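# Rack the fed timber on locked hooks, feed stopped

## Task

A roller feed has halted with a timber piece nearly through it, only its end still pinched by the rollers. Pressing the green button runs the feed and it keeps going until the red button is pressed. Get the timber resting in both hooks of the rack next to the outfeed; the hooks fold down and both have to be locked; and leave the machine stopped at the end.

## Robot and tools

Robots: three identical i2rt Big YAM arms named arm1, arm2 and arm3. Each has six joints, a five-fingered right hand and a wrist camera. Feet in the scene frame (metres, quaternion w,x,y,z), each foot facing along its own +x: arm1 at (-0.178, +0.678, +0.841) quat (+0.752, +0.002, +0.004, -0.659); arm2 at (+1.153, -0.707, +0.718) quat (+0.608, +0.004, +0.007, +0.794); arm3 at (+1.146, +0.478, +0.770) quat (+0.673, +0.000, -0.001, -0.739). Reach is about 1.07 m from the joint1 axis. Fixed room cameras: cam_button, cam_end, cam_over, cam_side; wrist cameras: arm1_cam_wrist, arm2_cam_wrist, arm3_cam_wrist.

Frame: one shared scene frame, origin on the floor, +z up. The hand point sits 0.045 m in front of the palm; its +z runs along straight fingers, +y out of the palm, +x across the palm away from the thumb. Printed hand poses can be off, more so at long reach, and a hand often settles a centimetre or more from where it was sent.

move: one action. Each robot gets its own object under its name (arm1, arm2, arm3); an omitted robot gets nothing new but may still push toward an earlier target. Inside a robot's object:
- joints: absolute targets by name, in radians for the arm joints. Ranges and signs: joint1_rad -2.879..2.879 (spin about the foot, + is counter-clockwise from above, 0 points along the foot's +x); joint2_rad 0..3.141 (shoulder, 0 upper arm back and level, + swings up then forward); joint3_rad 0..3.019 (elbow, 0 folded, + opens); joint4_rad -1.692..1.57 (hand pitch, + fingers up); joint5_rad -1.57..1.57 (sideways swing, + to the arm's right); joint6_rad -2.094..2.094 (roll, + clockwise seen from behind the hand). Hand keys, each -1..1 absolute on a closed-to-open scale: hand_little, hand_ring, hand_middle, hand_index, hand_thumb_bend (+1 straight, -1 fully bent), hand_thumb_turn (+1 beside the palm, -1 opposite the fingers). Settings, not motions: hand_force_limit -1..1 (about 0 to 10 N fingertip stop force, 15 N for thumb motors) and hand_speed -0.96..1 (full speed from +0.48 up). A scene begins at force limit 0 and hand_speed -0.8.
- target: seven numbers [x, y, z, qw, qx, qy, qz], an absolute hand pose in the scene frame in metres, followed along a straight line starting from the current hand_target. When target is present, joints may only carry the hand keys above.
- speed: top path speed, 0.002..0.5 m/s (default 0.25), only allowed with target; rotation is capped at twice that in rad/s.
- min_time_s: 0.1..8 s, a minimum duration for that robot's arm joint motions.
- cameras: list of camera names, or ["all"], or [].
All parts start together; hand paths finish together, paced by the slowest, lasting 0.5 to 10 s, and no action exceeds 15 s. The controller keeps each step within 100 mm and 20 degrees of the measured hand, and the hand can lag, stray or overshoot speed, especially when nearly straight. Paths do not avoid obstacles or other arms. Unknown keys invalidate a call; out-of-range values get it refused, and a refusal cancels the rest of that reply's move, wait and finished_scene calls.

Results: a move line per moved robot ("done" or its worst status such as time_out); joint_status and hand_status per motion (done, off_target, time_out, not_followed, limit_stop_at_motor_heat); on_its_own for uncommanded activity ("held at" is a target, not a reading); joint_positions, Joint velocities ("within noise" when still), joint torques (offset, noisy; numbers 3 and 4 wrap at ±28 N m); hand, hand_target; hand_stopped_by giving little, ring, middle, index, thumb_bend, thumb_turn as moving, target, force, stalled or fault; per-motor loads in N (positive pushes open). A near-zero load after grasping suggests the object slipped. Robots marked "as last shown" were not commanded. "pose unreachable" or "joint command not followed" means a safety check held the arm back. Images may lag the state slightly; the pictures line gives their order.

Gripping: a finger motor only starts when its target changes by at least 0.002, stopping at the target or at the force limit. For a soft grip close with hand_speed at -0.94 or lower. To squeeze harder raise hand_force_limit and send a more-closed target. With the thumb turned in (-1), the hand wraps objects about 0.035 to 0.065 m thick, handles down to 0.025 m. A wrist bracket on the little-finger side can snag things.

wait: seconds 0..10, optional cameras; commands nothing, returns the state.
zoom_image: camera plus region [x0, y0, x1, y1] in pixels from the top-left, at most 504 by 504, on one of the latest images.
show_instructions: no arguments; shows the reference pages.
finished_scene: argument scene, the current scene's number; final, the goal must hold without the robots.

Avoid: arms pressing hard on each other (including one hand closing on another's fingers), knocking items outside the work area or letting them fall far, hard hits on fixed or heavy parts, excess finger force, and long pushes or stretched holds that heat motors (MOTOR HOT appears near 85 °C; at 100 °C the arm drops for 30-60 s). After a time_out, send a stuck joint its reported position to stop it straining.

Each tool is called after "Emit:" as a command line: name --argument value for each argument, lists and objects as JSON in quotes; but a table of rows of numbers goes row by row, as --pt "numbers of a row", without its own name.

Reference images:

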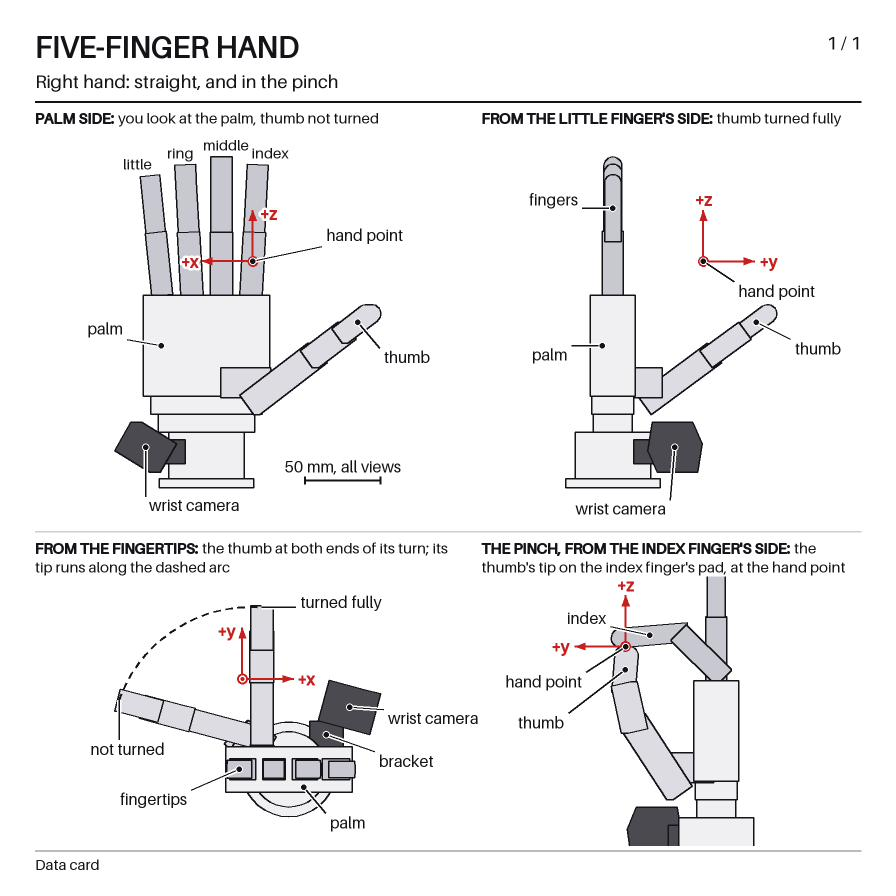

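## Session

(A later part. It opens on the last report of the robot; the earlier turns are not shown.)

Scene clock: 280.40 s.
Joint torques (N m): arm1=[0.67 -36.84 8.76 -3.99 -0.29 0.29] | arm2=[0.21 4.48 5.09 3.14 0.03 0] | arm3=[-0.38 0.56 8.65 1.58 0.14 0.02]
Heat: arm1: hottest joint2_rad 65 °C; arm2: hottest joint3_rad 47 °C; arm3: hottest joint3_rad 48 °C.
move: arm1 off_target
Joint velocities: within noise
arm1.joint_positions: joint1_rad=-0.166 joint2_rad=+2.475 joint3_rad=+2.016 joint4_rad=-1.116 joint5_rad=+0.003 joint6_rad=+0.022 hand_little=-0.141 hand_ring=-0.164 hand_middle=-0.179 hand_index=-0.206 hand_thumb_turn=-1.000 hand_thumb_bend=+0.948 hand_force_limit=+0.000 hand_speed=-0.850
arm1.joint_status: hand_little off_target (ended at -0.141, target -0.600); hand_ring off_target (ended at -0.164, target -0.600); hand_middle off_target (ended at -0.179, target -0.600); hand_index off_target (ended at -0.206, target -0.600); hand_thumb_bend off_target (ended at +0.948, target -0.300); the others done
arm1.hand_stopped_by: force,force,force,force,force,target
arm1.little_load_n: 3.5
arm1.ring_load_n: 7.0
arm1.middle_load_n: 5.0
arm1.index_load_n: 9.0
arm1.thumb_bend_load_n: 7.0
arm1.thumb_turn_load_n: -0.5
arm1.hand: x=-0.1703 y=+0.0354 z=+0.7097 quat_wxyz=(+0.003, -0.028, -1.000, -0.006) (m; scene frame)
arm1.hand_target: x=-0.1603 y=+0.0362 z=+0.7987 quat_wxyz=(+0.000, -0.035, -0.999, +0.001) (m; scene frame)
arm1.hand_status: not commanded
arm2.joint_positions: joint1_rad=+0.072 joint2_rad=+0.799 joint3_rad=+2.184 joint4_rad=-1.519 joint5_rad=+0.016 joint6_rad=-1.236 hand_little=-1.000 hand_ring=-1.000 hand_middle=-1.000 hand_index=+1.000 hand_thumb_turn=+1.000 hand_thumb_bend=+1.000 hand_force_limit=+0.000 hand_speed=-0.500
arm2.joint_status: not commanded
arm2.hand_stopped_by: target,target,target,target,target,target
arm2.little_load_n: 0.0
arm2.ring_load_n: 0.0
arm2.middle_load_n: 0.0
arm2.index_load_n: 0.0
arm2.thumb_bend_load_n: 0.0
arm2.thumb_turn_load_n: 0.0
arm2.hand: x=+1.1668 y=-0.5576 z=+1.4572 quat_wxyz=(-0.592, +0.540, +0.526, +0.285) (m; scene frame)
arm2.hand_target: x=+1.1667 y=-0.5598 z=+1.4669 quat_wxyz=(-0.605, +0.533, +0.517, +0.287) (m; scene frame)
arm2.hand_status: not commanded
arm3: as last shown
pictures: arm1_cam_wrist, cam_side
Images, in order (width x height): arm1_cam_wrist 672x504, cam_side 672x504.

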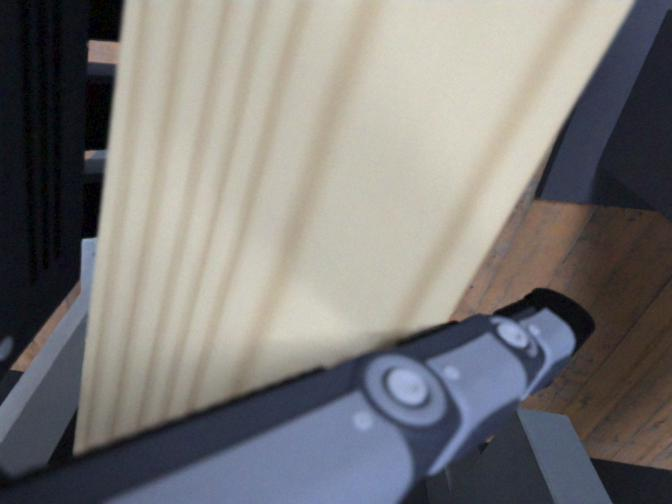

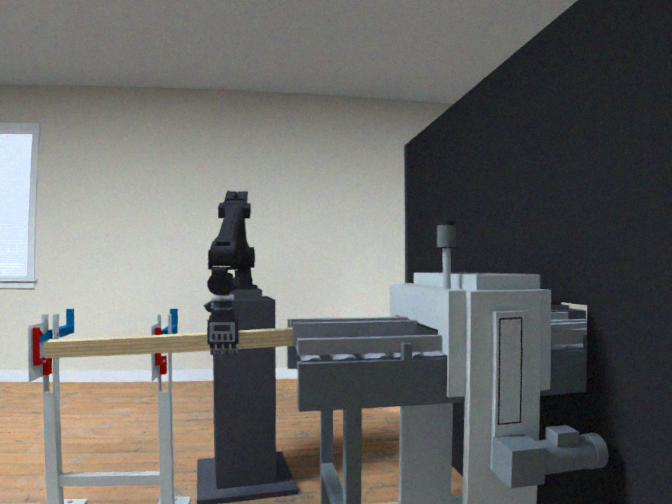

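Emit:
move --arm1 '{"target": [-0.190, 0.042, 0.855, 0, 0.035, 0.9994, 0], "speed": 0.06}' --cameras '["cam_over", "cam_side", "cam_end"]'

Scene clock: 288.97 s.
Joint torques (N m): arm1=[-0.97 -36.72 8.4 -3.89 -0.19 -0.11] | arm2=[0.21 4.48 5.11 3.14 0.03 -0.01] | arm3=[-0.44 0.5 8.57 1.5 0.12 0.05]
Heat: arm1: hottest joint2_rad 67 °C; arm2: hottest joint3_rad 46 °C; arm3: hottest joint3_rad 48 °C.
move: arm1 off_target
Joint velocities: within noise
arm1.joint_positions: joint1_rad=-0.175 joint2_rad=+2.475 joint3_rad=+2.016 joint4_rad=-1.116 joint5_rad=+0.001 joint6_rad=+0.020 hand_little=-0.141 hand_ring=-0.164 hand_middle=-0.179 hand_index=-0.206 hand_thumb_turn=-1.000 hand_thumb_bend=+0.948 hand_force_limit=+0.000 hand_speed=-0.850
arm1.joint_status: not commanded
arm1.hand_stopped_by: force,force,force,force,force,target
arm1.little_load_n: 3.0
arm1.ring_load_n: 6.5
arm1.middle_load_n: 5.0
arm1.index_load_n: 9.5
arm1.thumb_bend_load_n: 6.5
arm1.thumb_turn_load_n: 1.0
arm1.hand: x=-0.1761 y=+0.0354 z=+0.7097 quat_wxyz=(+0.002, -0.032, -0.999, -0.006) (m; scene frame)
arm1.hand_target: x=-0.1847 y=+0.0386 z=+0.7994 quat_wxyz=(+0.000, -0.035, -0.999, +0.001) (m; scene frame)
arm1.hand_status: off_target (0.146 m and 0.8 deg from the pose sent, 0.147 m and 1.1 deg at the start; pose on its path clipped on 41 of 47 steps)
arm2, arm3: as last shown
arm2.index_load_n: -0.5
pictures: cam_end, cam_over, cam_side
Images, in order (width x height): cam_end 672x504, cam_over 672x504, cam_side 672x504.

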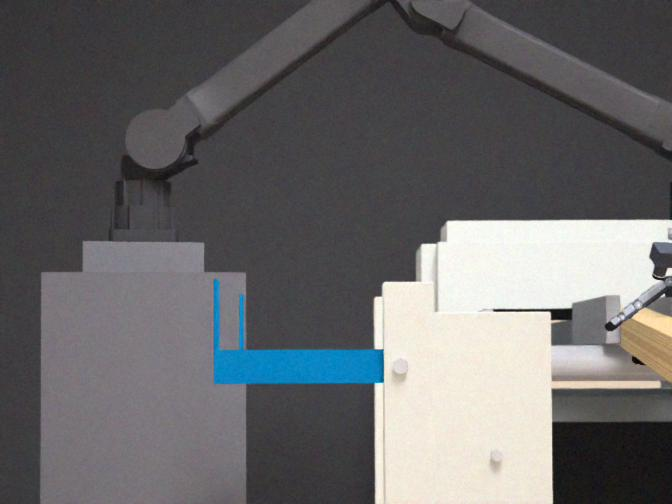

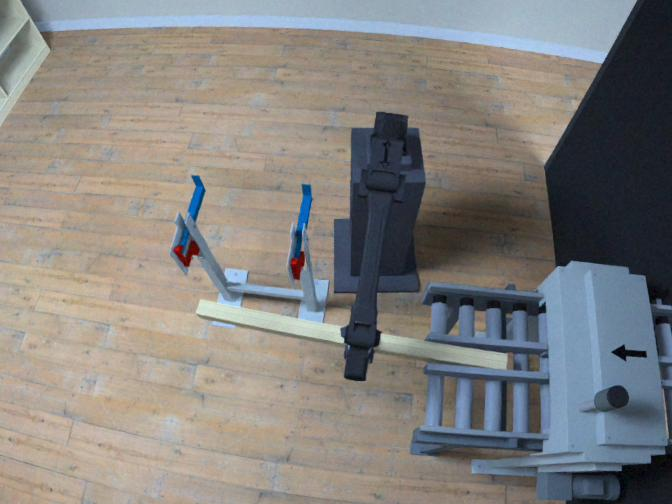

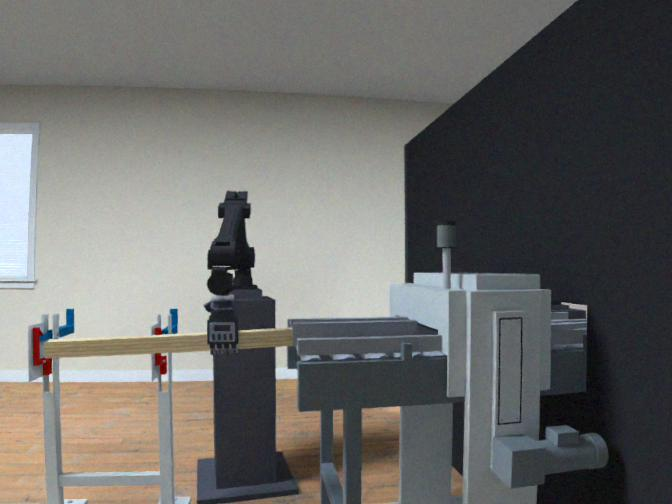

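Emit:
move --arm1 '{"joints": {"joint2_rad": 2.30}, "min_time_s": 2.5}' --cameras '["cam_over", "cam_side"]'

Scene clock: 308.20 s.
Joint torques (N m): arm1=[-1.03 -38.71 8.5 -3.26 -0.42 -0.08] | arm2=[0.21 4.48 5.09 3.14 0.03 0] | arm3=[-0.15 0.38 8.53 1.55 0.07 0]
Heat: arm1: hottest joint2_rad 70 °C; arm2: hottest joint3_rad 45 °C; arm3: hottest joint3_rad 48 °C.
move: arm1 time_out
Joint velocities: within noise
arm1.joint_positions: joint1_rad=-0.176 joint2_rad=+2.452 joint3_rad=+2.016 joint4_rad=-1.136 joint5_rad=+0.006 joint6_rad=+0.020 hand_little=-0.141 hand_ring=-0.165 hand_middle=-0.179 hand_index=-0.206 hand_thumb_turn=-1.000 hand_thumb_bend=+0.948 hand_force_limit=+0.000 hand_speed=-0.850
arm1.joint_status: joint2_rad time_out (moved -0.024 of -0.175)
arm1.hand_stopped_by: force,force,force,force,force,target
arm1.little_load_n: 0.0
arm1.ring_load_n: 0.5
arm1.middle_load_n: 1.5
arm1.index_load_n: 15.5
arm1.thumb_bend_load_n: 5.5
arm1.thumb_turn_load_n: 4.5
arm1.on_its_own: joint2_rad reads +2.452 and still pushes toward +2.300 since a time_out; joint4_rad reads -1.136 and still pushes toward -1.237 since a time_out
arm1.hand: x=-0.1774 y=+0.0348 z=+0.7255 quat_wxyz=(+0.005, -0.033, -0.999, -0.004) (m; scene frame)
arm1.hand_target: x=-0.1851 y=+0.0316 z=+0.8267 quat_wxyz=(+0.001, -0.035, -0.999, +0.023) (m; scene frame)
arm1.hand_status: not commanded
arm2, arm3: as last shown
arm2.index_load_n: 0.0
pictures: cam_over, cam_side
Images, in order (width x height): cam_over 672x504, cam_side 672x504.

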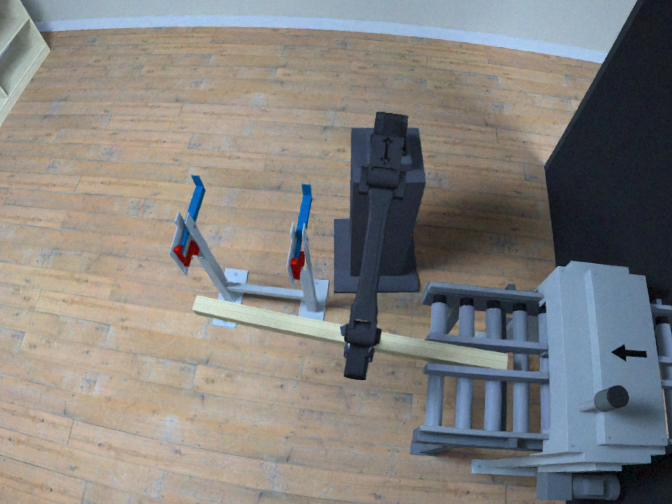

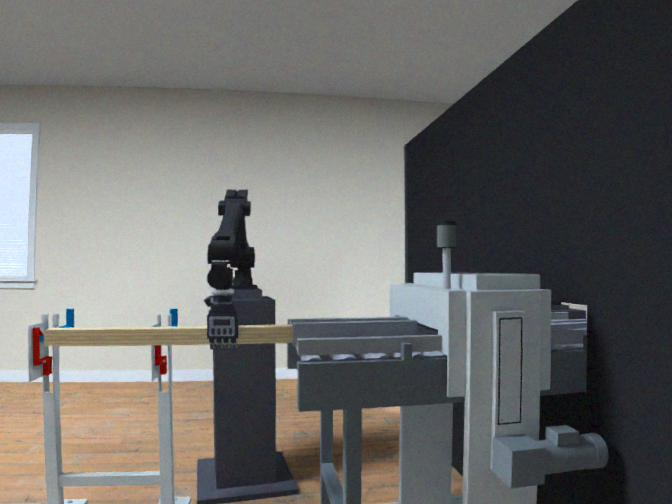

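Emit:
move --arm1 '{"joints": {"joint2_rad": 2.38, "joint4_rad": -1.19, "hand_force_limit": -0.4, "hand_speed": -0.8, "hand_little": -0.10, "hand_ring": -0.10, "hand_middle": -0.10, "hand_index": -0.10, "hand_thumb_bend": 1.0}, "min_time_s": 2}' --cameras '["cam_side"]'

Scene clock: 344.87 s.
Joint torques (N m): arm1=[-0.85 -31.38 8.46 -1.54 -0.21 -0.08] | arm2=[0.21 4.42 5.09 3.12 0.03 -0.01] | arm3=[-0.26 0.38 8.55 1.58 0.15 0.07]
Heat: arm1: hottest joint2_rad 74 °C; arm2: hottest joint3_rad 44 °C; arm3: hottest joint3_rad 49 °C.
move: arm1 done
Joint velocities: within noise
arm1.joint_positions: joint1_rad=-0.177 joint2_rad=+2.448 joint3_rad=+2.016 joint4_rad=-1.138 joint5_rad=+0.001 joint6_rad=+0.021 hand_little=-0.100 hand_ring=-0.100 hand_middle=-0.100 hand_index=-0.100 hand_thumb_turn=-1.000 hand_thumb_bend=+1.000 hand_force_limit=-0.400 hand_speed=-0.800
arm1.joint_status: all done
arm1.hand_stopped_by: target,target,target,force,target,target
arm1.little_load_n: 1.5
arm1.ring_load_n: 1.5
arm1.middle_load_n: 2.0
arm1.index_load_n: 3.5
arm1.thumb_bend_load_n: 0.0
arm1.thumb_turn_load_n: 0.0
arm1.hand: x=-0.1774 y=+0.0346 z=+0.7279 quat_wxyz=(+0.002, -0.034, -0.999, -0.004) (m; scene frame)
arm1.hand_target: x=-0.1852 y=+0.0327 z=+0.7744 quat_wxyz=(+0.000, -0.035, -0.999, +0.006) (m; scene frame)
arm1.hand_status: not commanded
arm2, arm3: as last shown
pictures: cam_side
Images, in order (width x height): cam_side 672x504.

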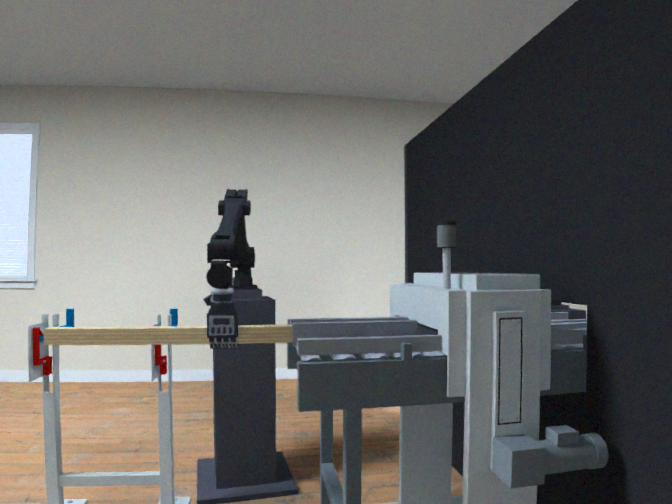

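Emit:
move --arm1 '{"joints": {"hand_force_limit": -0.2, "hand_speed": -0.85, "hand_little": -0.6, "hand_ring": -0.6, "hand_middle": -0.6, "hand_index": -0.6, "hand_thumb_bend": -0.3}}' --cameras '[]'

Emit:
move --arm1 '{"target": [-0.190, 0.042, 0.82, 0, 0.035, 0.9994, 0], "speed": 0.06}' --cameras '["cam_over", "cam_side"]'

Scene clock: 358.90 s.
Joint torques (N m): arm1=[-0.56 -31.5 8.72 -1.63 -0.08 -0.11] | arm2=[0.26 4.48 5.09 3.14 0.03 0] | arm3=[-0.91 0.56 8.5 1.46 0.13 0.04]
Heat: arm1: hottest joint2_rad 71 °C; arm2: hottest joint3_rad 44 °C; arm3: hottest joint3_rad 49 °C.
move: arm1 off_target
Joint velocities: within noise
arm1.joint_positions: joint1_rad=-0.178 joint2_rad=+2.448 joint3_rad=+2.015 joint4_rad=-1.134 joint5_rad=-0.001 joint6_rad=+0.021 hand_little=-0.194 hand_ring=-0.180 hand_middle=-0.180 hand_index=-0.193 hand_thumb_turn=-1.000 hand_thumb_bend=+0.947 hand_force_limit=-0.200 hand_speed=-0.850
arm1.joint_status: hand_little off_target (ended at -0.194, target -0.600); hand_ring off_target (ended at -0.180, target -0.600); hand_middle off_target (ended at -0.180, target -0.600); hand_index off_target (ended at -0.193, target -0.600); hand_thumb_bend off_target (ended at +0.947, target -0.300); the others done
arm1.hand_stopped_by: force,force,force,force,force,target
arm1.little_load_n: 6.5
arm1.ring_load_n: 2.5
arm1.middle_load_n: 1.5
arm1.index_load_n: 9.5
arm1.thumb_bend_load_n: 6.0
arm1.thumb_turn_load_n: 1.5
arm1.hand: x=-0.1774 y=+0.0340 z=+0.7273 quat_wxyz=(+0.001, -0.034, -0.999, -0.002) (m; scene frame)
arm1.hand_target: x=-0.1850 y=+0.0326 z=+0.7744 quat_wxyz=(+0.000, -0.035, -0.999, +0.006) (m; scene frame)
arm1.hand_status: not commanded
arm2: as last shown
arm3.joint_positions: joint1_rad=+0.536 joint2_rad=+0.648 joint3_rad=+1.319 joint4_rad=-1.341 joint5_rad=+0.225 joint6_rad=-1.367 hand_little=+1.000 hand_ring=+1.000 hand_middle=+1.000 hand_index=+1.000 hand_thumb_turn=+1.000 hand_thumb_bend=+1.000 hand_force_limit=+0.000 hand_speed=-0.800
arm3.joint_status: not commanded
arm3.hand_stopped_by: target,target,target,target,target,target
arm3.little_load_n: 0.0
arm3.ring_load_n: 0.0
arm3.middle_load_n: 0.0
arm3.index_load_n: 0.0
arm3.thumb_bend_load_n: 0.0
arm3.thumb_turn_load_n: 0.0
arm3.hand: x=+1.1581 y=+0.2293 z=+1.2320 quat_wxyz=(+0.284, +0.673, -0.591, +0.343) (m; scene frame)
arm3.hand_target: x=+1.1579 y=+0.2298 z=+1.2421 quat_wxyz=(+0.288, +0.668, -0.589, +0.353) (m; scene frame)
arm3.hand_status: not commanded
pictures: none
No camera images: "cameras" was empty.

Scene clock: 360.20 s.
Joint torques (N m): arm1=[-1.08 -35.96 8.69 -3.93 -0.07 -0.16] | arm2=[0.21 4.42 5.09 3.14 0.03 0] | arm3=[-0.32 0.5 8.64 1.66 0.14 0.07]
Heat: arm1: hottest joint2_rad 71 °C; arm2: hottest joint3_rad 44 °C; arm3: hottest joint3_rad 49 °C.
move: arm1 off_target
Joint velocities: within noise
arm1.joint_positions: joint1_rad=-0.178 joint2_rad=+2.448 joint3_rad=+2.015 joint4_rad=-1.137 joint5_rad=-0.002 joint6_rad=+0.021 hand_little=-0.194 hand_ring=-0.180 hand_middle=-0.180 hand_index=-0.193 hand_thumb_turn=-1.000 hand_thumb_bend=+0.947 hand_force_limit=-0.200 hand_speed=-0.850
arm1.joint_status: not commanded
arm1.hand_stopped_by: force,force,force,force,force,target
arm1.little_load_n: 7.0
arm1.ring_load_n: 3.0
arm1.middle_load_n: 2.5
arm1.index_load_n: 10.5
arm1.thumb_bend_load_n: 5.5
arm1.thumb_turn_load_n: 1.5
arm1.hand: x=-0.1775 y=+0.0349 z=+0.7275 quat_wxyz=(+0.001, -0.034, -0.999, -0.004) (m; scene frame)
arm1.hand_target: x=-0.1889 y=+0.0406 z=+0.8114 quat_wxyz=(+0.000, -0.035, -0.999, +0.001) (m; scene frame)
arm1.hand_status: off_target (0.094 m and 0.5 deg from the pose sent, 0.094 m and 0.3 deg at the start)
arm2, arm3: as last shown
pictures: cam_over, cam_side
Images, in order (width x height): cam_over 672x504, cam_side 672x504.

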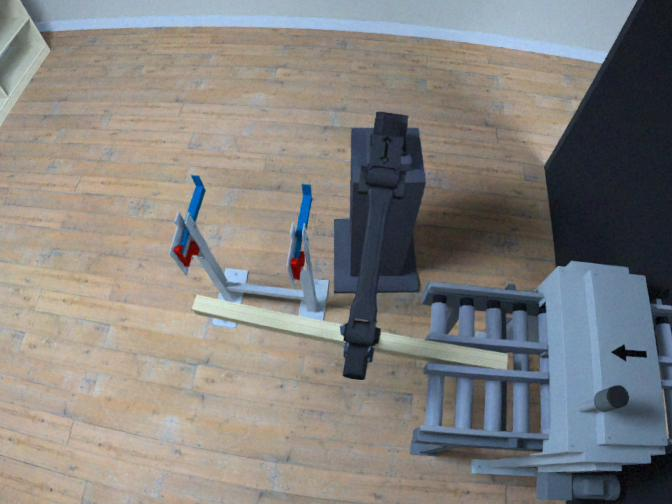

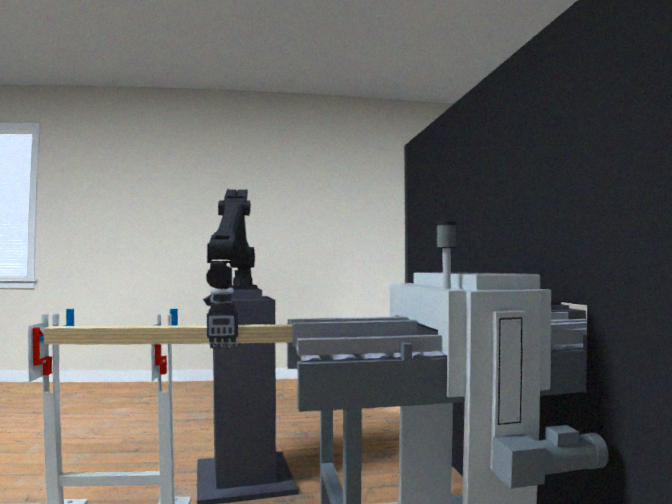

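Emit:
move --arm1 '{"joints": {"joint2_rad": 2.16, "joint4_rad": -1.33}, "min_time_s": 4}' --cameras '["cam_over", "cam_side"]'

Scene clock: 380.03 s.
Joint torques (N m): arm1=[-1.26 -39.3 9.48 -3.19 -0.84 -0.48] | arm2=[0.21 4.48 5.09 3.12 0.03 0] | arm3=[-0.56 0.73 8.51 1.51 0.11 0.02]
Heat: arm1: hottest joint2_rad 70 °C; arm2: hottest joint3_rad 44 °C; arm3: hottest joint3_rad 49 °C.
move: arm1 time_out
Joint velocities: within noise
arm1.joint_positions: joint1_rad=-0.179 joint2_rad=+2.328 joint3_rad=+2.011 joint4_rad=-1.230 joint5_rad=+0.016 joint6_rad=+0.049 hand_little=-0.194 hand_ring=-0.180 hand_middle=-0.180 hand_index=-0.187 hand_thumb_turn=-0.999 hand_thumb_bend=+0.949 hand_force_limit=-0.200 hand_speed=-0.850
arm1.joint_status: joint2_rad time_out (moved -0.121 of -0.288); joint4_rad time_out (moved -0.093 of -0.193)
arm1.hand_stopped_by: force,force,force,force,force,target
arm1.little_load_n: 0.0
arm1.ring_load_n: 0.0
arm1.middle_load_n: 0.0
arm1.index_load_n: 33.0
arm1.thumb_bend_load_n: 17.0
arm1.thumb_turn_load_n: 17.5
arm1.on_its_own: joint2_rad reads +2.328 and still pushes toward +2.160 since a time_out; joint4_rad reads -1.230 and still pushes toward -1.330 since a time_out; joint6_rad reads +0.049 and still pushes toward +0.005 since a time_out
arm1.hand: x=-0.1792 y=+0.0361 z=+0.8059 quat_wxyz=(+0.010, -0.049, -0.999, +0.008) (m; scene frame)
arm1.hand_target: x=-0.1885 y=+0.0432 z=+0.9170 quat_wxyz=(+0.002, -0.035, -0.998, +0.046) (m; scene frame)
arm1.hand_status: not commanded
arm2, arm3: as last shown
arm3.thumb_turn_load_n: 0.5
pictures: cam_over, cam_side
Images, in order (width x height): cam_over 672x504, cam_side 672x504.

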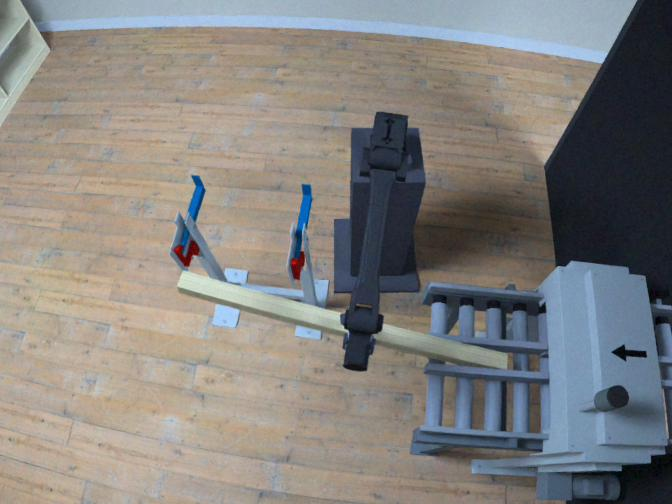

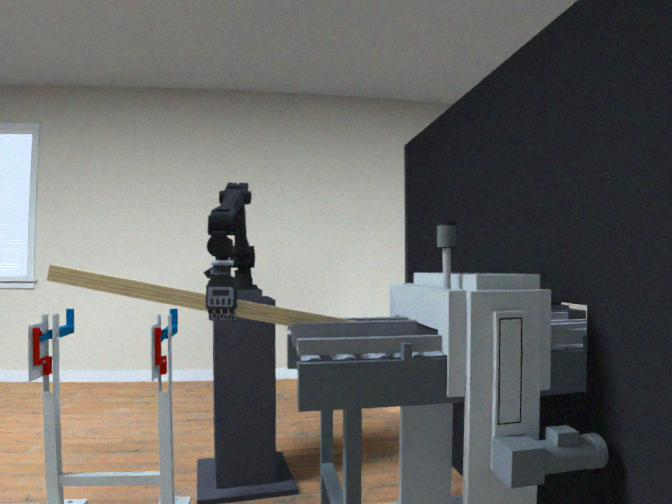

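Emit:
move --arm1 '{"joints": {"joint2_rad": 2.39, "joint4_rad": -1.19}, "min_time_s": 4}' --cameras '["cam_over", "cam_side"]'

Scene clock: 387.37 s.
Joint torques (N m): arm1=[-0.5 -26.11 9.44 -0.27 0.49 -0.13] | arm2=[0.26 4.42 5.11 3.12 0.03 0] | arm3=[-0.44 -0.09 8.46 1.48 0.15 0.06]
Heat: arm1: hottest joint2_rad 68 °C; arm2: hottest joint3_rad 44 °C; arm3: hottest joint3_rad 49 °C.
move: arm1 done
Joint velocities: within noise
arm1.joint_positions: joint1_rad=-0.187 joint2_rad=+2.396 joint3_rad=+2.007 joint4_rad=-1.172 joint5_rad=-0.015 joint6_rad=+0.017 hand_little=-0.194 hand_ring=-0.180 hand_middle=-0.180 hand_index=-0.191 hand_thumb_turn=-1.000 hand_thumb_bend=+0.948 hand_force_limit=-0.200 hand_speed=-0.850
arm1.joint_status: all done
arm1.hand_stopped_by: force,force,force,force,force,target
arm1.little_load_n: 10.5
arm1.ring_load_n: 2.5
arm1.middle_load_n: 0.5
arm1.index_load_n: 2.0
arm1.thumb_bend_load_n: 8.5
arm1.thumb_turn_load_n: -5.0
arm1.hand: x=-0.1803 y=+0.0356 z=+0.7603 quat_wxyz=(-0.006, -0.037, -0.999, +0.001) (m; scene frame)
arm1.hand_target: x=-0.1894 y=+0.0348 z=+0.7683 quat_wxyz=(+0.000, -0.035, -0.999, +0.001) (m; scene frame)
arm1.hand_status: not commanded
arm2, arm3: as last shown
arm3.thumb_turn_load_n: 0.0
pictures: cam_over, cam_side
Images, in order (width x height): cam_over 672x504, cam_side 672x504.

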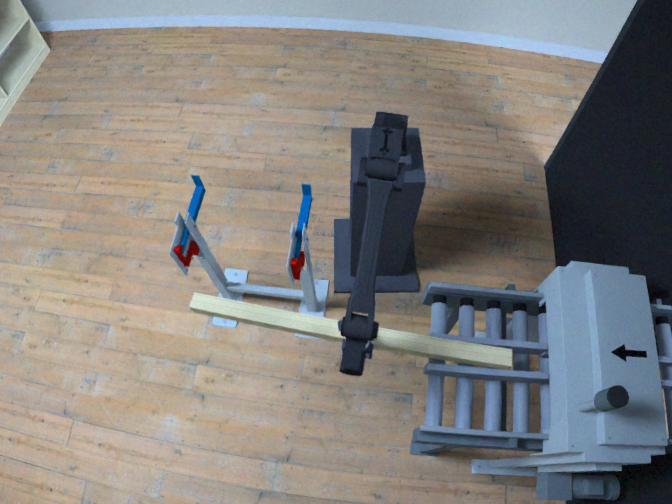

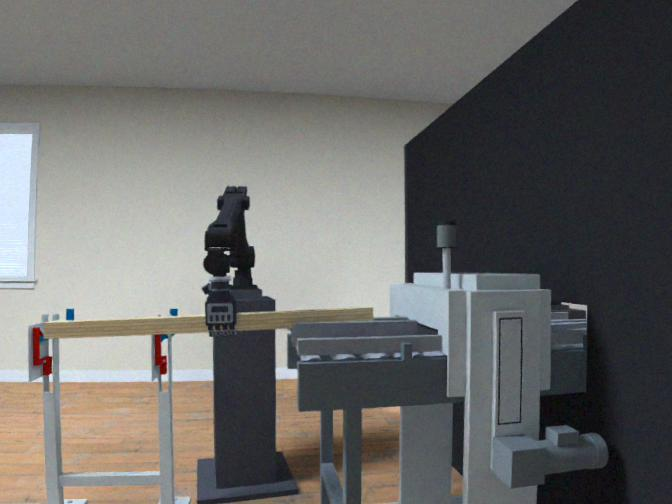

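Emit:
move --arm1 '{"target": [-0.210, 0.042, 0.875, 0, 0.035, 0.9994, 0], "speed": 0.06}' --cameras '["cam_over", "cam_side"]'

Scene clock: 397.63 s.
Joint torques (N m): arm1=[-2.02 -34.55 12.74 -4.74 0.57 -0.3] | arm2=[0.21 4.48 5.09 3.14 0.03 0] | arm3=[-0.5 0.67 8.54 1.55 0.12 0.03]
Heat: arm1: hottest joint2_rad 68 °C; arm2: hottest joint3_rad 43 °C; arm3: hottest joint3_rad 49 °C.
move: arm1 off_target
Joint velocities: within noise
arm1.joint_positions: joint1_rad=-0.190 joint2_rad=+2.396 joint3_rad=+2.014 joint4_rad=-1.186 joint5_rad=-0.017 joint6_rad=+0.009 hand_little=-0.194 hand_ring=-0.180 hand_middle=-0.180 hand_index=-0.191 hand_thumb_turn=-1.000 hand_thumb_bend=+0.948 hand_force_limit=-0.200 hand_speed=-0.850
arm1.joint_status: not commanded
arm1.hand_stopped_by: force,force,force,force,force,target
arm1.little_load_n: 12.0
arm1.ring_load_n: 5.5
arm1.middle_load_n: 4.0
arm1.index_load_n: 6.5
arm1.thumb_bend_load_n: 6.0
arm1.thumb_turn_load_n: 0.5
arm1.hand: x=-0.1823 y=+0.0369 z=+0.7631 quat_wxyz=(-0.007, -0.034, -0.999, -0.002) (m; scene frame)
arm1.hand_target: x=-0.2044 y=+0.0412 z=+0.8519 quat_wxyz=(+0.000, -0.035, -0.999, +0.003) (m; scene frame)
arm1.hand_status: off_target (0.115 m and 0.8 deg from the pose sent, 0.119 m and 0.7 deg at the start; pose on its path clipped on 22 of 69 steps)
arm2.joint_positions: joint1_rad=+0.072 joint2_rad=+0.799 joint3_rad=+2.184 joint4_rad=-1.519 joint5_rad=+0.016 joint6_rad=-1.236 hand_little=-1.000 hand_ring=-1.000 hand_middle=-1.000 hand_index=+1.000 hand_thumb_turn=+1.000 hand_thumb_bend=+1.000 hand_force_limit=+0.000 hand_speed=-0.500
arm2.joint_status: not commanded
arm2.hand_stopped_by: target,target,target,target,target,target
arm2.little_load_n: 0.0
arm2.ring_load_n: 0.0
arm2.middle_load_n: 0.0
arm2.index_load_n: 0.0
arm2.thumb_bend_load_n: 0.0
arm2.thumb_turn_load_n: 0.0
arm2.hand: x=+1.1668 y=-0.5576 z=+1.4572 quat_wxyz=(-0.592, +0.540, +0.526, +0.285) (m; scene frame)
arm2.hand_target: x=+1.1667 y=-0.5598 z=+1.4669 quat_wxyz=(-0.605, +0.533, +0.517, +0.287) (m; scene frame)
arm2.hand_status: not commanded
arm3: as last shown
pictures: cam_over, cam_side
Images, in order (width x height): cam_over 672x504, cam_side 672x504.

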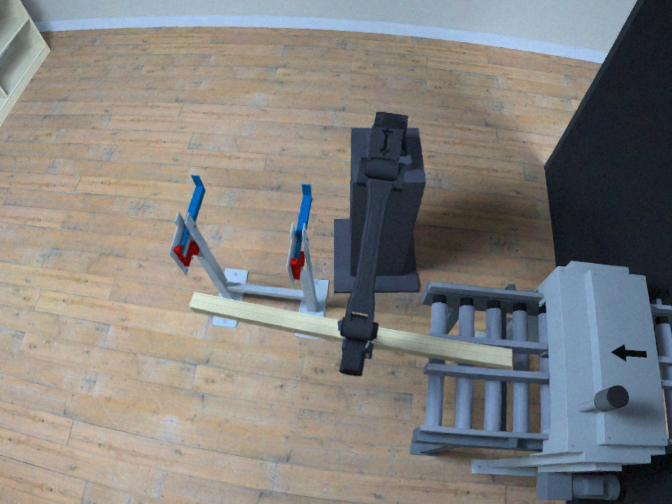

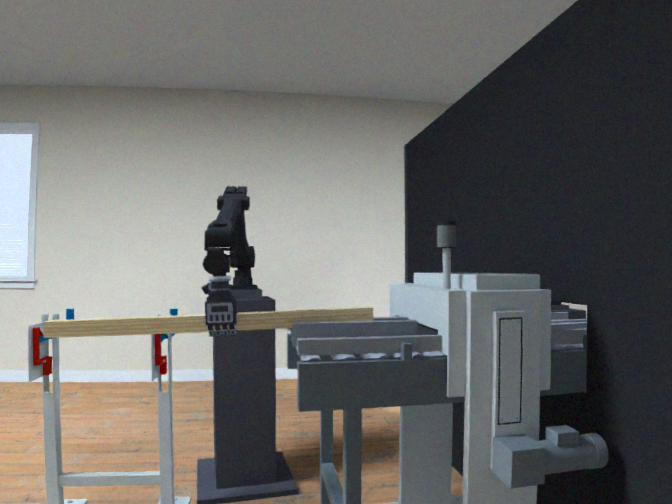

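Emit:
move --arm1 '{"joints": {"joint2_rad": 2.14, "joint4_rad": -1.36}, "min_time_s": 4}' --cameras '["cam_over", "cam_side"]'

Scene clock: 410.87 s.
Joint torques (N m): arm1=[0.15 -34.32 13.07 -0.73 0.36 -0.08] | arm2=[0.21 4.48 5.09 3.14 0.03 0] | arm3=[-0.62 0.26 8.59 1.63 0.13 0.05]
Heat: arm1: hottest joint2_rad 69 °C; arm2: hottest joint3_rad 43 °C; arm3: hottest joint3_rad 49 °C.
move: arm1 done
Joint velocities: within noise
arm1.joint_positions: joint1_rad=-0.218 joint2_rad=+2.252 joint3_rad=+2.014 joint4_rad=-1.335 joint5_rad=-0.012 joint6_rad=-0.013 hand_little=-0.193 hand_ring=-0.179 hand_middle=-0.180 hand_index=-0.191 hand_thumb_turn=-1.000 hand_thumb_bend=+0.948 hand_force_limit=-0.200 hand_speed=-0.850
arm1.joint_status: all done
arm1.hand_stopped_by: force,force,force,force,force,target
arm1.little_load_n: 15.0
arm1.ring_load_n: 7.0
arm1.middle_load_n: 2.5
arm1.index_load_n: 1.0
arm1.thumb_bend_load_n: 6.5
arm1.thumb_turn_load_n: 1.0
arm1.hand: x=-0.2010 y=+0.0549 z=+0.8602 quat_wxyz=(-0.004, -0.037, -0.999, -0.005) (m; scene frame)
arm1.hand_target: x=-0.2042 y=+0.0386 z=+0.9448 quat_wxyz=(+0.003, -0.035, -0.997, +0.062) (m; scene frame)
arm1.hand_status: not commanded
arm2, arm3: as last shown
arm2.thumb_turn_load_n: 0.5
arm3.middle_load_n: 0.5
pictures: cam_over, cam_side
Images, in order (width x height): cam_over 672x504, cam_side 672x504.

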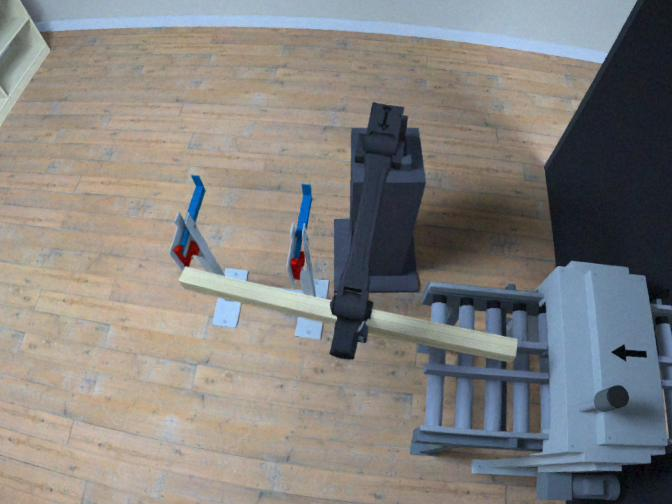

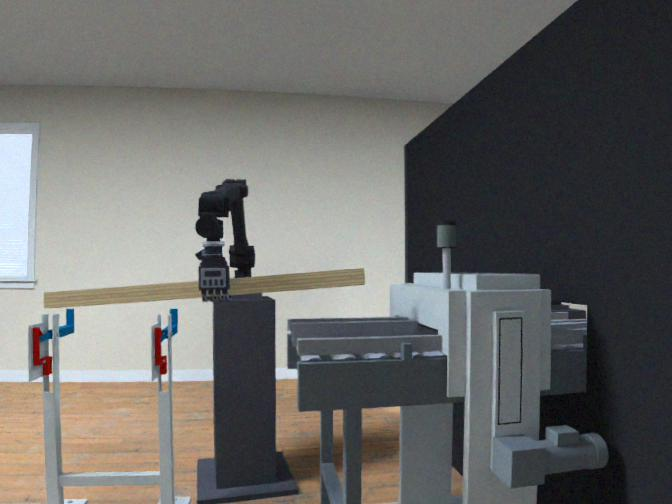

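Emit:
move --arm1 '{"target": [-0.34, 0.055, 0.95, 0, 0.035, 0.9994, 0], "speed": 0.07}' --cameras '["cam_over", "cam_side"]'

Scene clock: 416.97 s.
Joint torques (N m): arm1=[-0.21 -28.51 18.07 -1.07 0.44 -0.07] | arm2=[0.21 4.42 5.11 3.14 0.03 0] | arm3=[-0.56 0.62 8.51 1.54 0.15 0.02]
Heat: arm1: hottest joint2_rad 69 °C; arm2: hottest joint3_rad 43 °C; arm3: hottest joint3_rad 49 °C.
move: arm1 off_target
Joint velocities: within noise
arm1.joint_positions: joint1_rad=-0.414 joint2_rad=+2.316 joint3_rad=+2.191 joint4_rad=-1.550 joint5_rad=-0.015 joint6_rad=-0.204 hand_little=-0.193 hand_ring=-0.179 hand_middle=-0.180 hand_index=-0.191 hand_thumb_turn=-1.000 hand_thumb_bend=+0.948 hand_force_limit=-0.200 hand_speed=-0.850
arm1.joint_status: not commanded
arm1.hand_stopped_by: force,force,force,force,force,target
arm1.little_load_n: 15.5
arm1.ring_load_n: 7.5
arm1.middle_load_n: 2.0
arm1.index_load_n: 1.0
arm1.thumb_bend_load_n: 6.5
arm1.thumb_turn_load_n: 1.0
arm1.hand: x=-0.3302 y=+0.0819 z=+0.8924 quat_wxyz=(-0.018, -0.040, -0.998, -0.052) (m; scene frame)
arm1.hand_target: x=-0.3384 y=+0.0600 z=+0.9499 quat_wxyz=(+0.000, -0.035, -0.999, +0.001) (m; scene frame)
arm1.hand_status: off_target (0.064 m and 6.4 deg from the pose sent, 0.165 m and 0.8 deg at the start)
arm2, arm3: as last shown
arm2.thumb_turn_load_n: 0.0
arm3.middle_load_n: 0.0
pictures: cam_over, cam_side
Images, in order (width x height): cam_over 672x504, cam_side 672x504.

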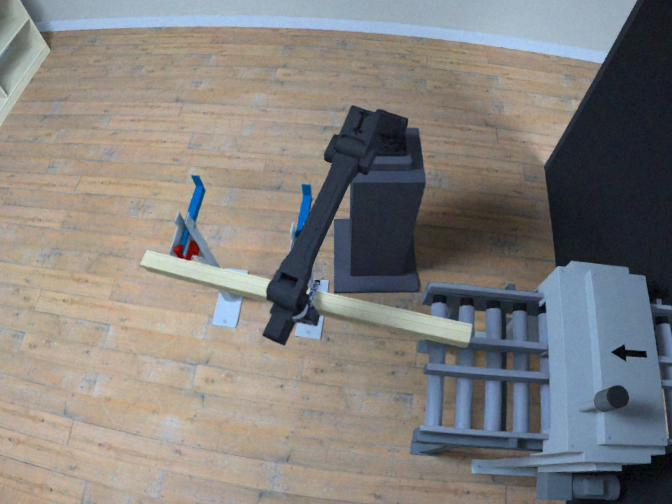

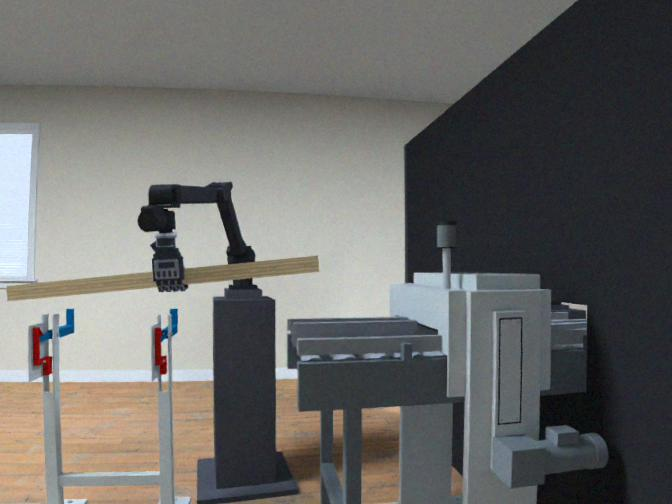

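Emit:
move --arm1 '{"target": [-0.49, 0.075, 0.95, -0.065, 0.033, 0.997, -0.030], "speed": 0.07}' --cameras '["cam_over", "cam_side", "cam_end"]'

Scene clock: 428.50 s.
Joint torques (N m): arm1=[0.67 -28.86 18.73 0.23 0.84 -0.17] | arm2=[0.21 4.42 5.11 3.14 0.03 0] | arm3=[-0.62 0.03 8.49 1.57 0.15 0.04]
Heat: arm1: hottest joint2_rad 65 °C; arm2: hottest joint3_rad 43 °C; arm3: hottest joint3_rad 49 °C.
move: arm1 off_target
Joint velocities: within noise
arm1.joint_positions: joint1_rad=-0.589 joint2_rad=+2.345 joint3_rad=+2.256 joint4_rad=-1.510 joint5_rad=+0.070 joint6_rad=-0.384 hand_little=-0.193 hand_ring=-0.179 hand_middle=-0.180 hand_index=-0.191 hand_thumb_turn=-1.000 hand_thumb_bend=+0.948 hand_force_limit=-0.200 hand_speed=-0.850
arm1.joint_status: not commanded
arm1.hand_stopped_by: force,force,force,force,force,target
arm1.little_load_n: 15.5
arm1.ring_load_n: 7.5
arm1.middle_load_n: 2.0
arm1.index_load_n: 1.0
arm1.thumb_bend_load_n: 6.5
arm1.thumb_turn_load_n: 1.0
arm1.hand: x=-0.4691 y=+0.1069 z=+0.8909 quat_wxyz=(+0.028, -0.037, -0.998, -0.031) (m; scene frame)
arm1.hand_target: x=-0.4868 y=+0.0808 z=+0.9514 quat_wxyz=(+0.066, -0.034, -0.997, +0.031) (m; scene frame)
arm1.hand_status: off_target (0.070 m and 8.2 deg from the pose sent, 0.170 m and 13.4 deg at the start)
arm2, arm3: as last shown
arm2.middle_load_n: -0.5
arm3.ring_load_n: -0.5
pictures: cam_end, cam_over, cam_side
Images, in order (width x height): cam_end 672x504, cam_over 672x504, cam_side 672x504.

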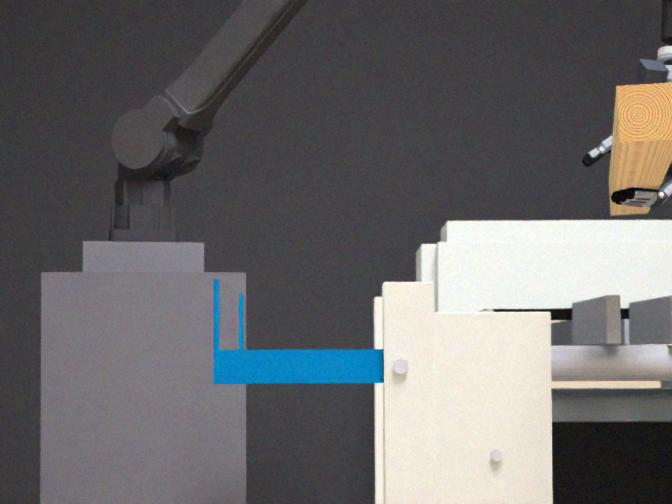

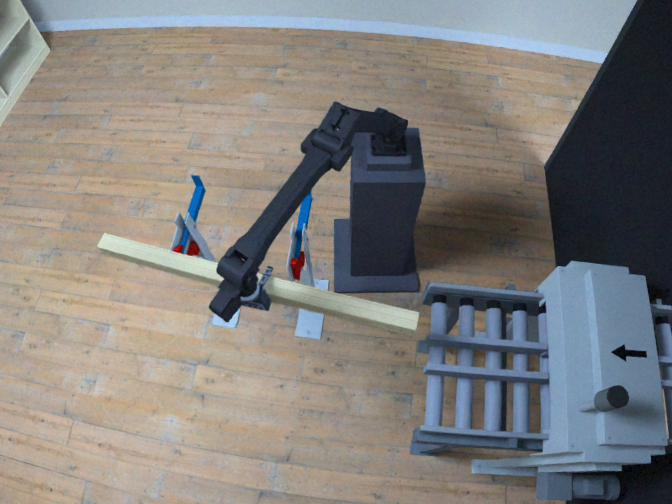

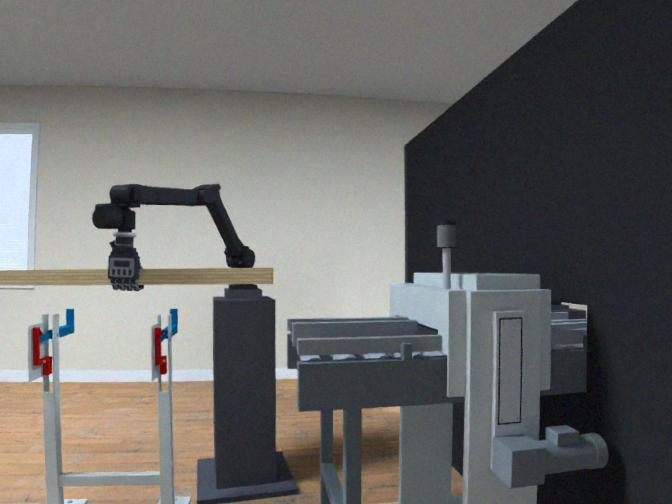

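Emit:
move --arm1 '{"target": [-0.625, 0.27, 0.94, -0.065, 0.025, 0.997, -0.030], "speed": 0.08}' --cameras '["cam_over", "cam_side", "cam_end"]'

Scene clock: 444.33 s.
Joint torques (N m): arm1=[0.67 -32.21 10.66 0.46 0.62 -0.14] | arm2=[0.21 4.48 5.11 3.12 0.03 0] | arm3=[-0.32 0.44 8.69 1.51 0.11 0.01]
Heat: arm1: hottest joint2_rad 65 °C; arm2: hottest joint3_rad 43 °C; arm3: hottest joint3_rad 49 °C.
move: arm1 off_target
Joint velocities: within noise
arm1.joint_positions: joint1_rad=-0.917 joint2_rad=+2.150 joint3_rad=+1.843 joint4_rad=-1.268 joint5_rad=+0.033 joint6_rad=-0.725 hand_little=-0.193 hand_ring=-0.179 hand_middle=-0.180 hand_index=-0.191 hand_thumb_turn=-1.000 hand_thumb_bend=+0.948 hand_force_limit=-0.200 hand_speed=-0.850
arm1.joint_status: not commanded
arm1.hand_stopped_by: force,force,force,force,force,target
arm1.little_load_n: 15.0
arm1.ring_load_n: 7.5
arm1.middle_load_n: 2.0
arm1.index_load_n: 1.0
arm1.thumb_bend_load_n: 6.5
arm1.thumb_turn_load_n: 1.5
arm1.hand: x=-0.6082 y=+0.2829 z=+0.8668 quat_wxyz=(+0.013, -0.031, -0.999, -0.017) (m; scene frame)
arm1.hand_target: x=-0.6222 y=+0.2727 z=+0.9379 quat_wxyz=(+0.065, -0.026, -0.997, +0.029) (m; scene frame)
arm1.hand_status: off_target (0.076 m and 8.1 deg from the pose sent, 0.231 m and 8.3 deg at the start)
arm2: as last shown
arm2.middle_load_n: 0.0
arm3.joint_positions: joint1_rad=+0.536 joint2_rad=+0.648 joint3_rad=+1.319 joint4_rad=-1.341 joint5_rad=+0.225 joint6_rad=-1.367 hand_little=+1.000 hand_ring=+1.000 hand_middle=+1.000 hand_index=+1.000 hand_thumb_turn=+1.000 hand_thumb_bend=+1.000 hand_force_limit=+0.000 hand_speed=-0.800
arm3.joint_status: not commanded
arm3.hand_stopped_by: target,target,target,target,target,target
arm3.little_load_n: 0.0
arm3.ring_load_n: 0.0
arm3.middle_load_n: 0.0
arm3.index_load_n: 0.0
arm3.thumb_bend_load_n: 0.0
arm3.thumb_turn_load_n: 0.0
arm3.hand: x=+1.1581 y=+0.2293 z=+1.2320 quat_wxyz=(+0.284, +0.673, -0.591, +0.343) (m; scene frame)
arm3.hand_target: x=+1.1579 y=+0.2298 z=+1.2421 quat_wxyz=(+0.288, +0.668, -0.589, +0.353) (m; scene frame)
arm3.hand_status: not commanded
pictures: cam_end, cam_over, cam_side
Images, in order (width x height): cam_end 672x504, cam_over 672x504, cam_side 672x504.

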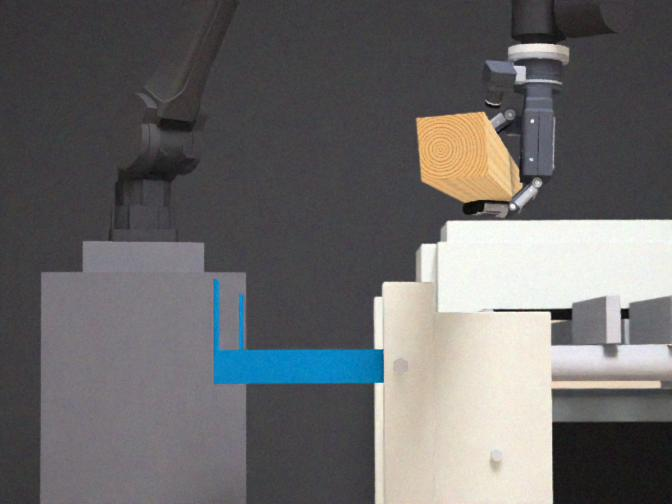

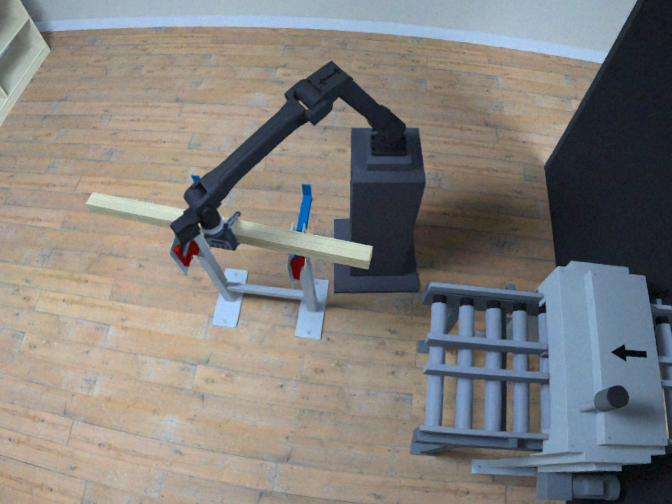

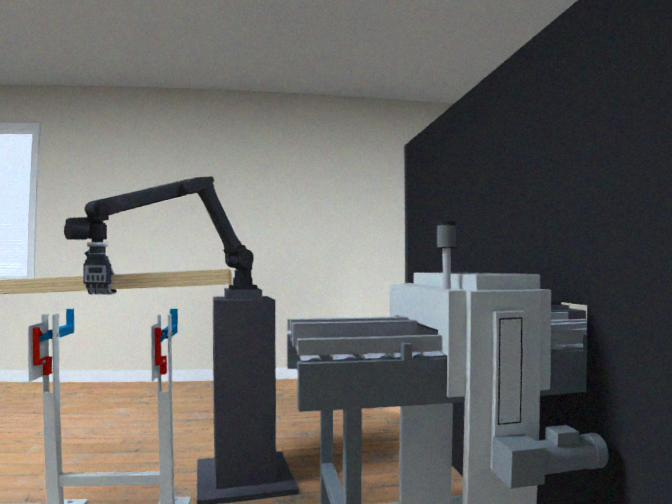

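Emit:
move --arm1 '{"target": [-0.60, 0.43, 0.925, -0.070, 0.015, 0.997, -0.030], "speed": 0.08}' --cameras '["cam_over", "cam_side", "cam_end"]'

Scene clock: 450.83 s.
Joint torques (N m): arm1=[0.15 -25.11 10.18 0.68 0.56 -0.14] | arm2=[0.21 4.42 5.09 3.14 0.03 0] | arm3=[-0.67 0.62 8.62 1.57 0.09 0.05]
Heat: arm1: hottest joint2_rad 64 °C; arm2: hottest joint3_rad 43 °C; arm3: hottest joint3_rad 49 °C.
move: arm1 off_target
Joint velocities: within noise
arm1.joint_positions: joint1_rad=-1.094 joint2_rad=+1.822 joint3_rad=+1.342 joint4_rad=-1.067 joint5_rad=+0.014 joint6_rad=-0.921 hand_little=-0.193 hand_ring=-0.179 hand_middle=-0.180 hand_index=-0.191 hand_thumb_turn=-1.000 hand_thumb_bend=+0.948 hand_force_limit=-0.200 hand_speed=-0.850
arm1.joint_status: not commanded
arm1.hand_stopped_by: force,force,force,force,force,target
arm1.little_load_n: 15.0
arm1.ring_load_n: 7.0
arm1.middle_load_n: 2.0
arm1.index_load_n: 1.0
arm1.thumb_bend_load_n: 6.5
arm1.thumb_turn_load_n: 1.5
arm1.hand: x=-0.5793 y=+0.4385 z=+0.8752 quat_wxyz=(+0.015, -0.021, -1.000, -0.003) (m; scene frame)
arm1.hand_target: x=-0.5980 y=+0.4313 z=+0.9242 quat_wxyz=(+0.070, -0.015, -0.997, +0.029) (m; scene frame)
arm1.hand_status: off_target (0.055 m and 7.3 deg from the pose sent, 0.158 m and 8.7 deg at the start)
arm2, arm3: as last shown
pictures: cam_end, cam_over, cam_side
Images, in order (width x height): cam_end 672x504, cam_over 672x504, cam_side 672x504.

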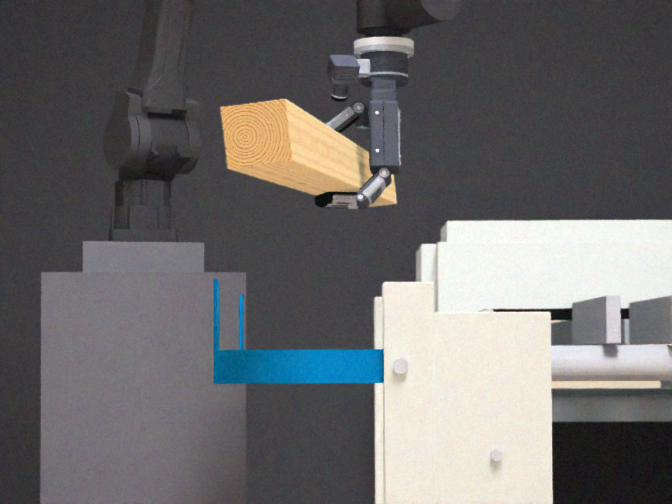

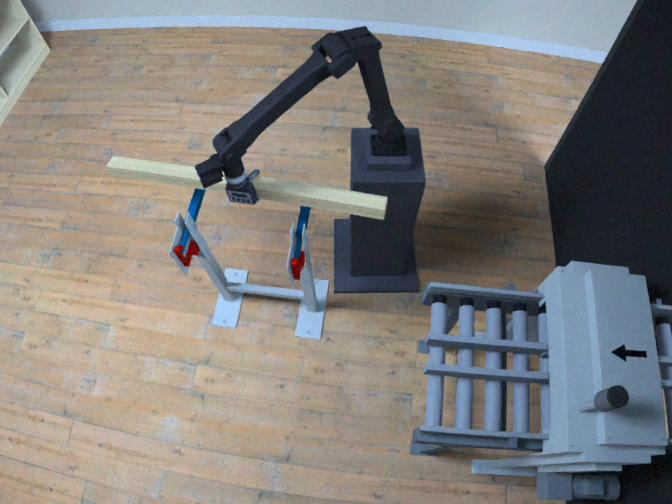

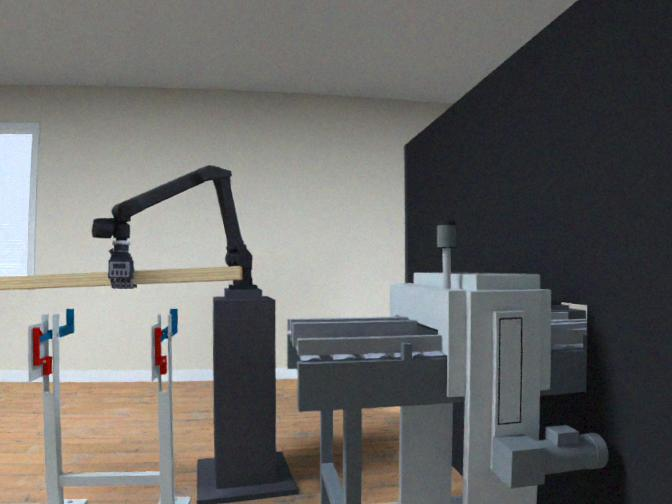

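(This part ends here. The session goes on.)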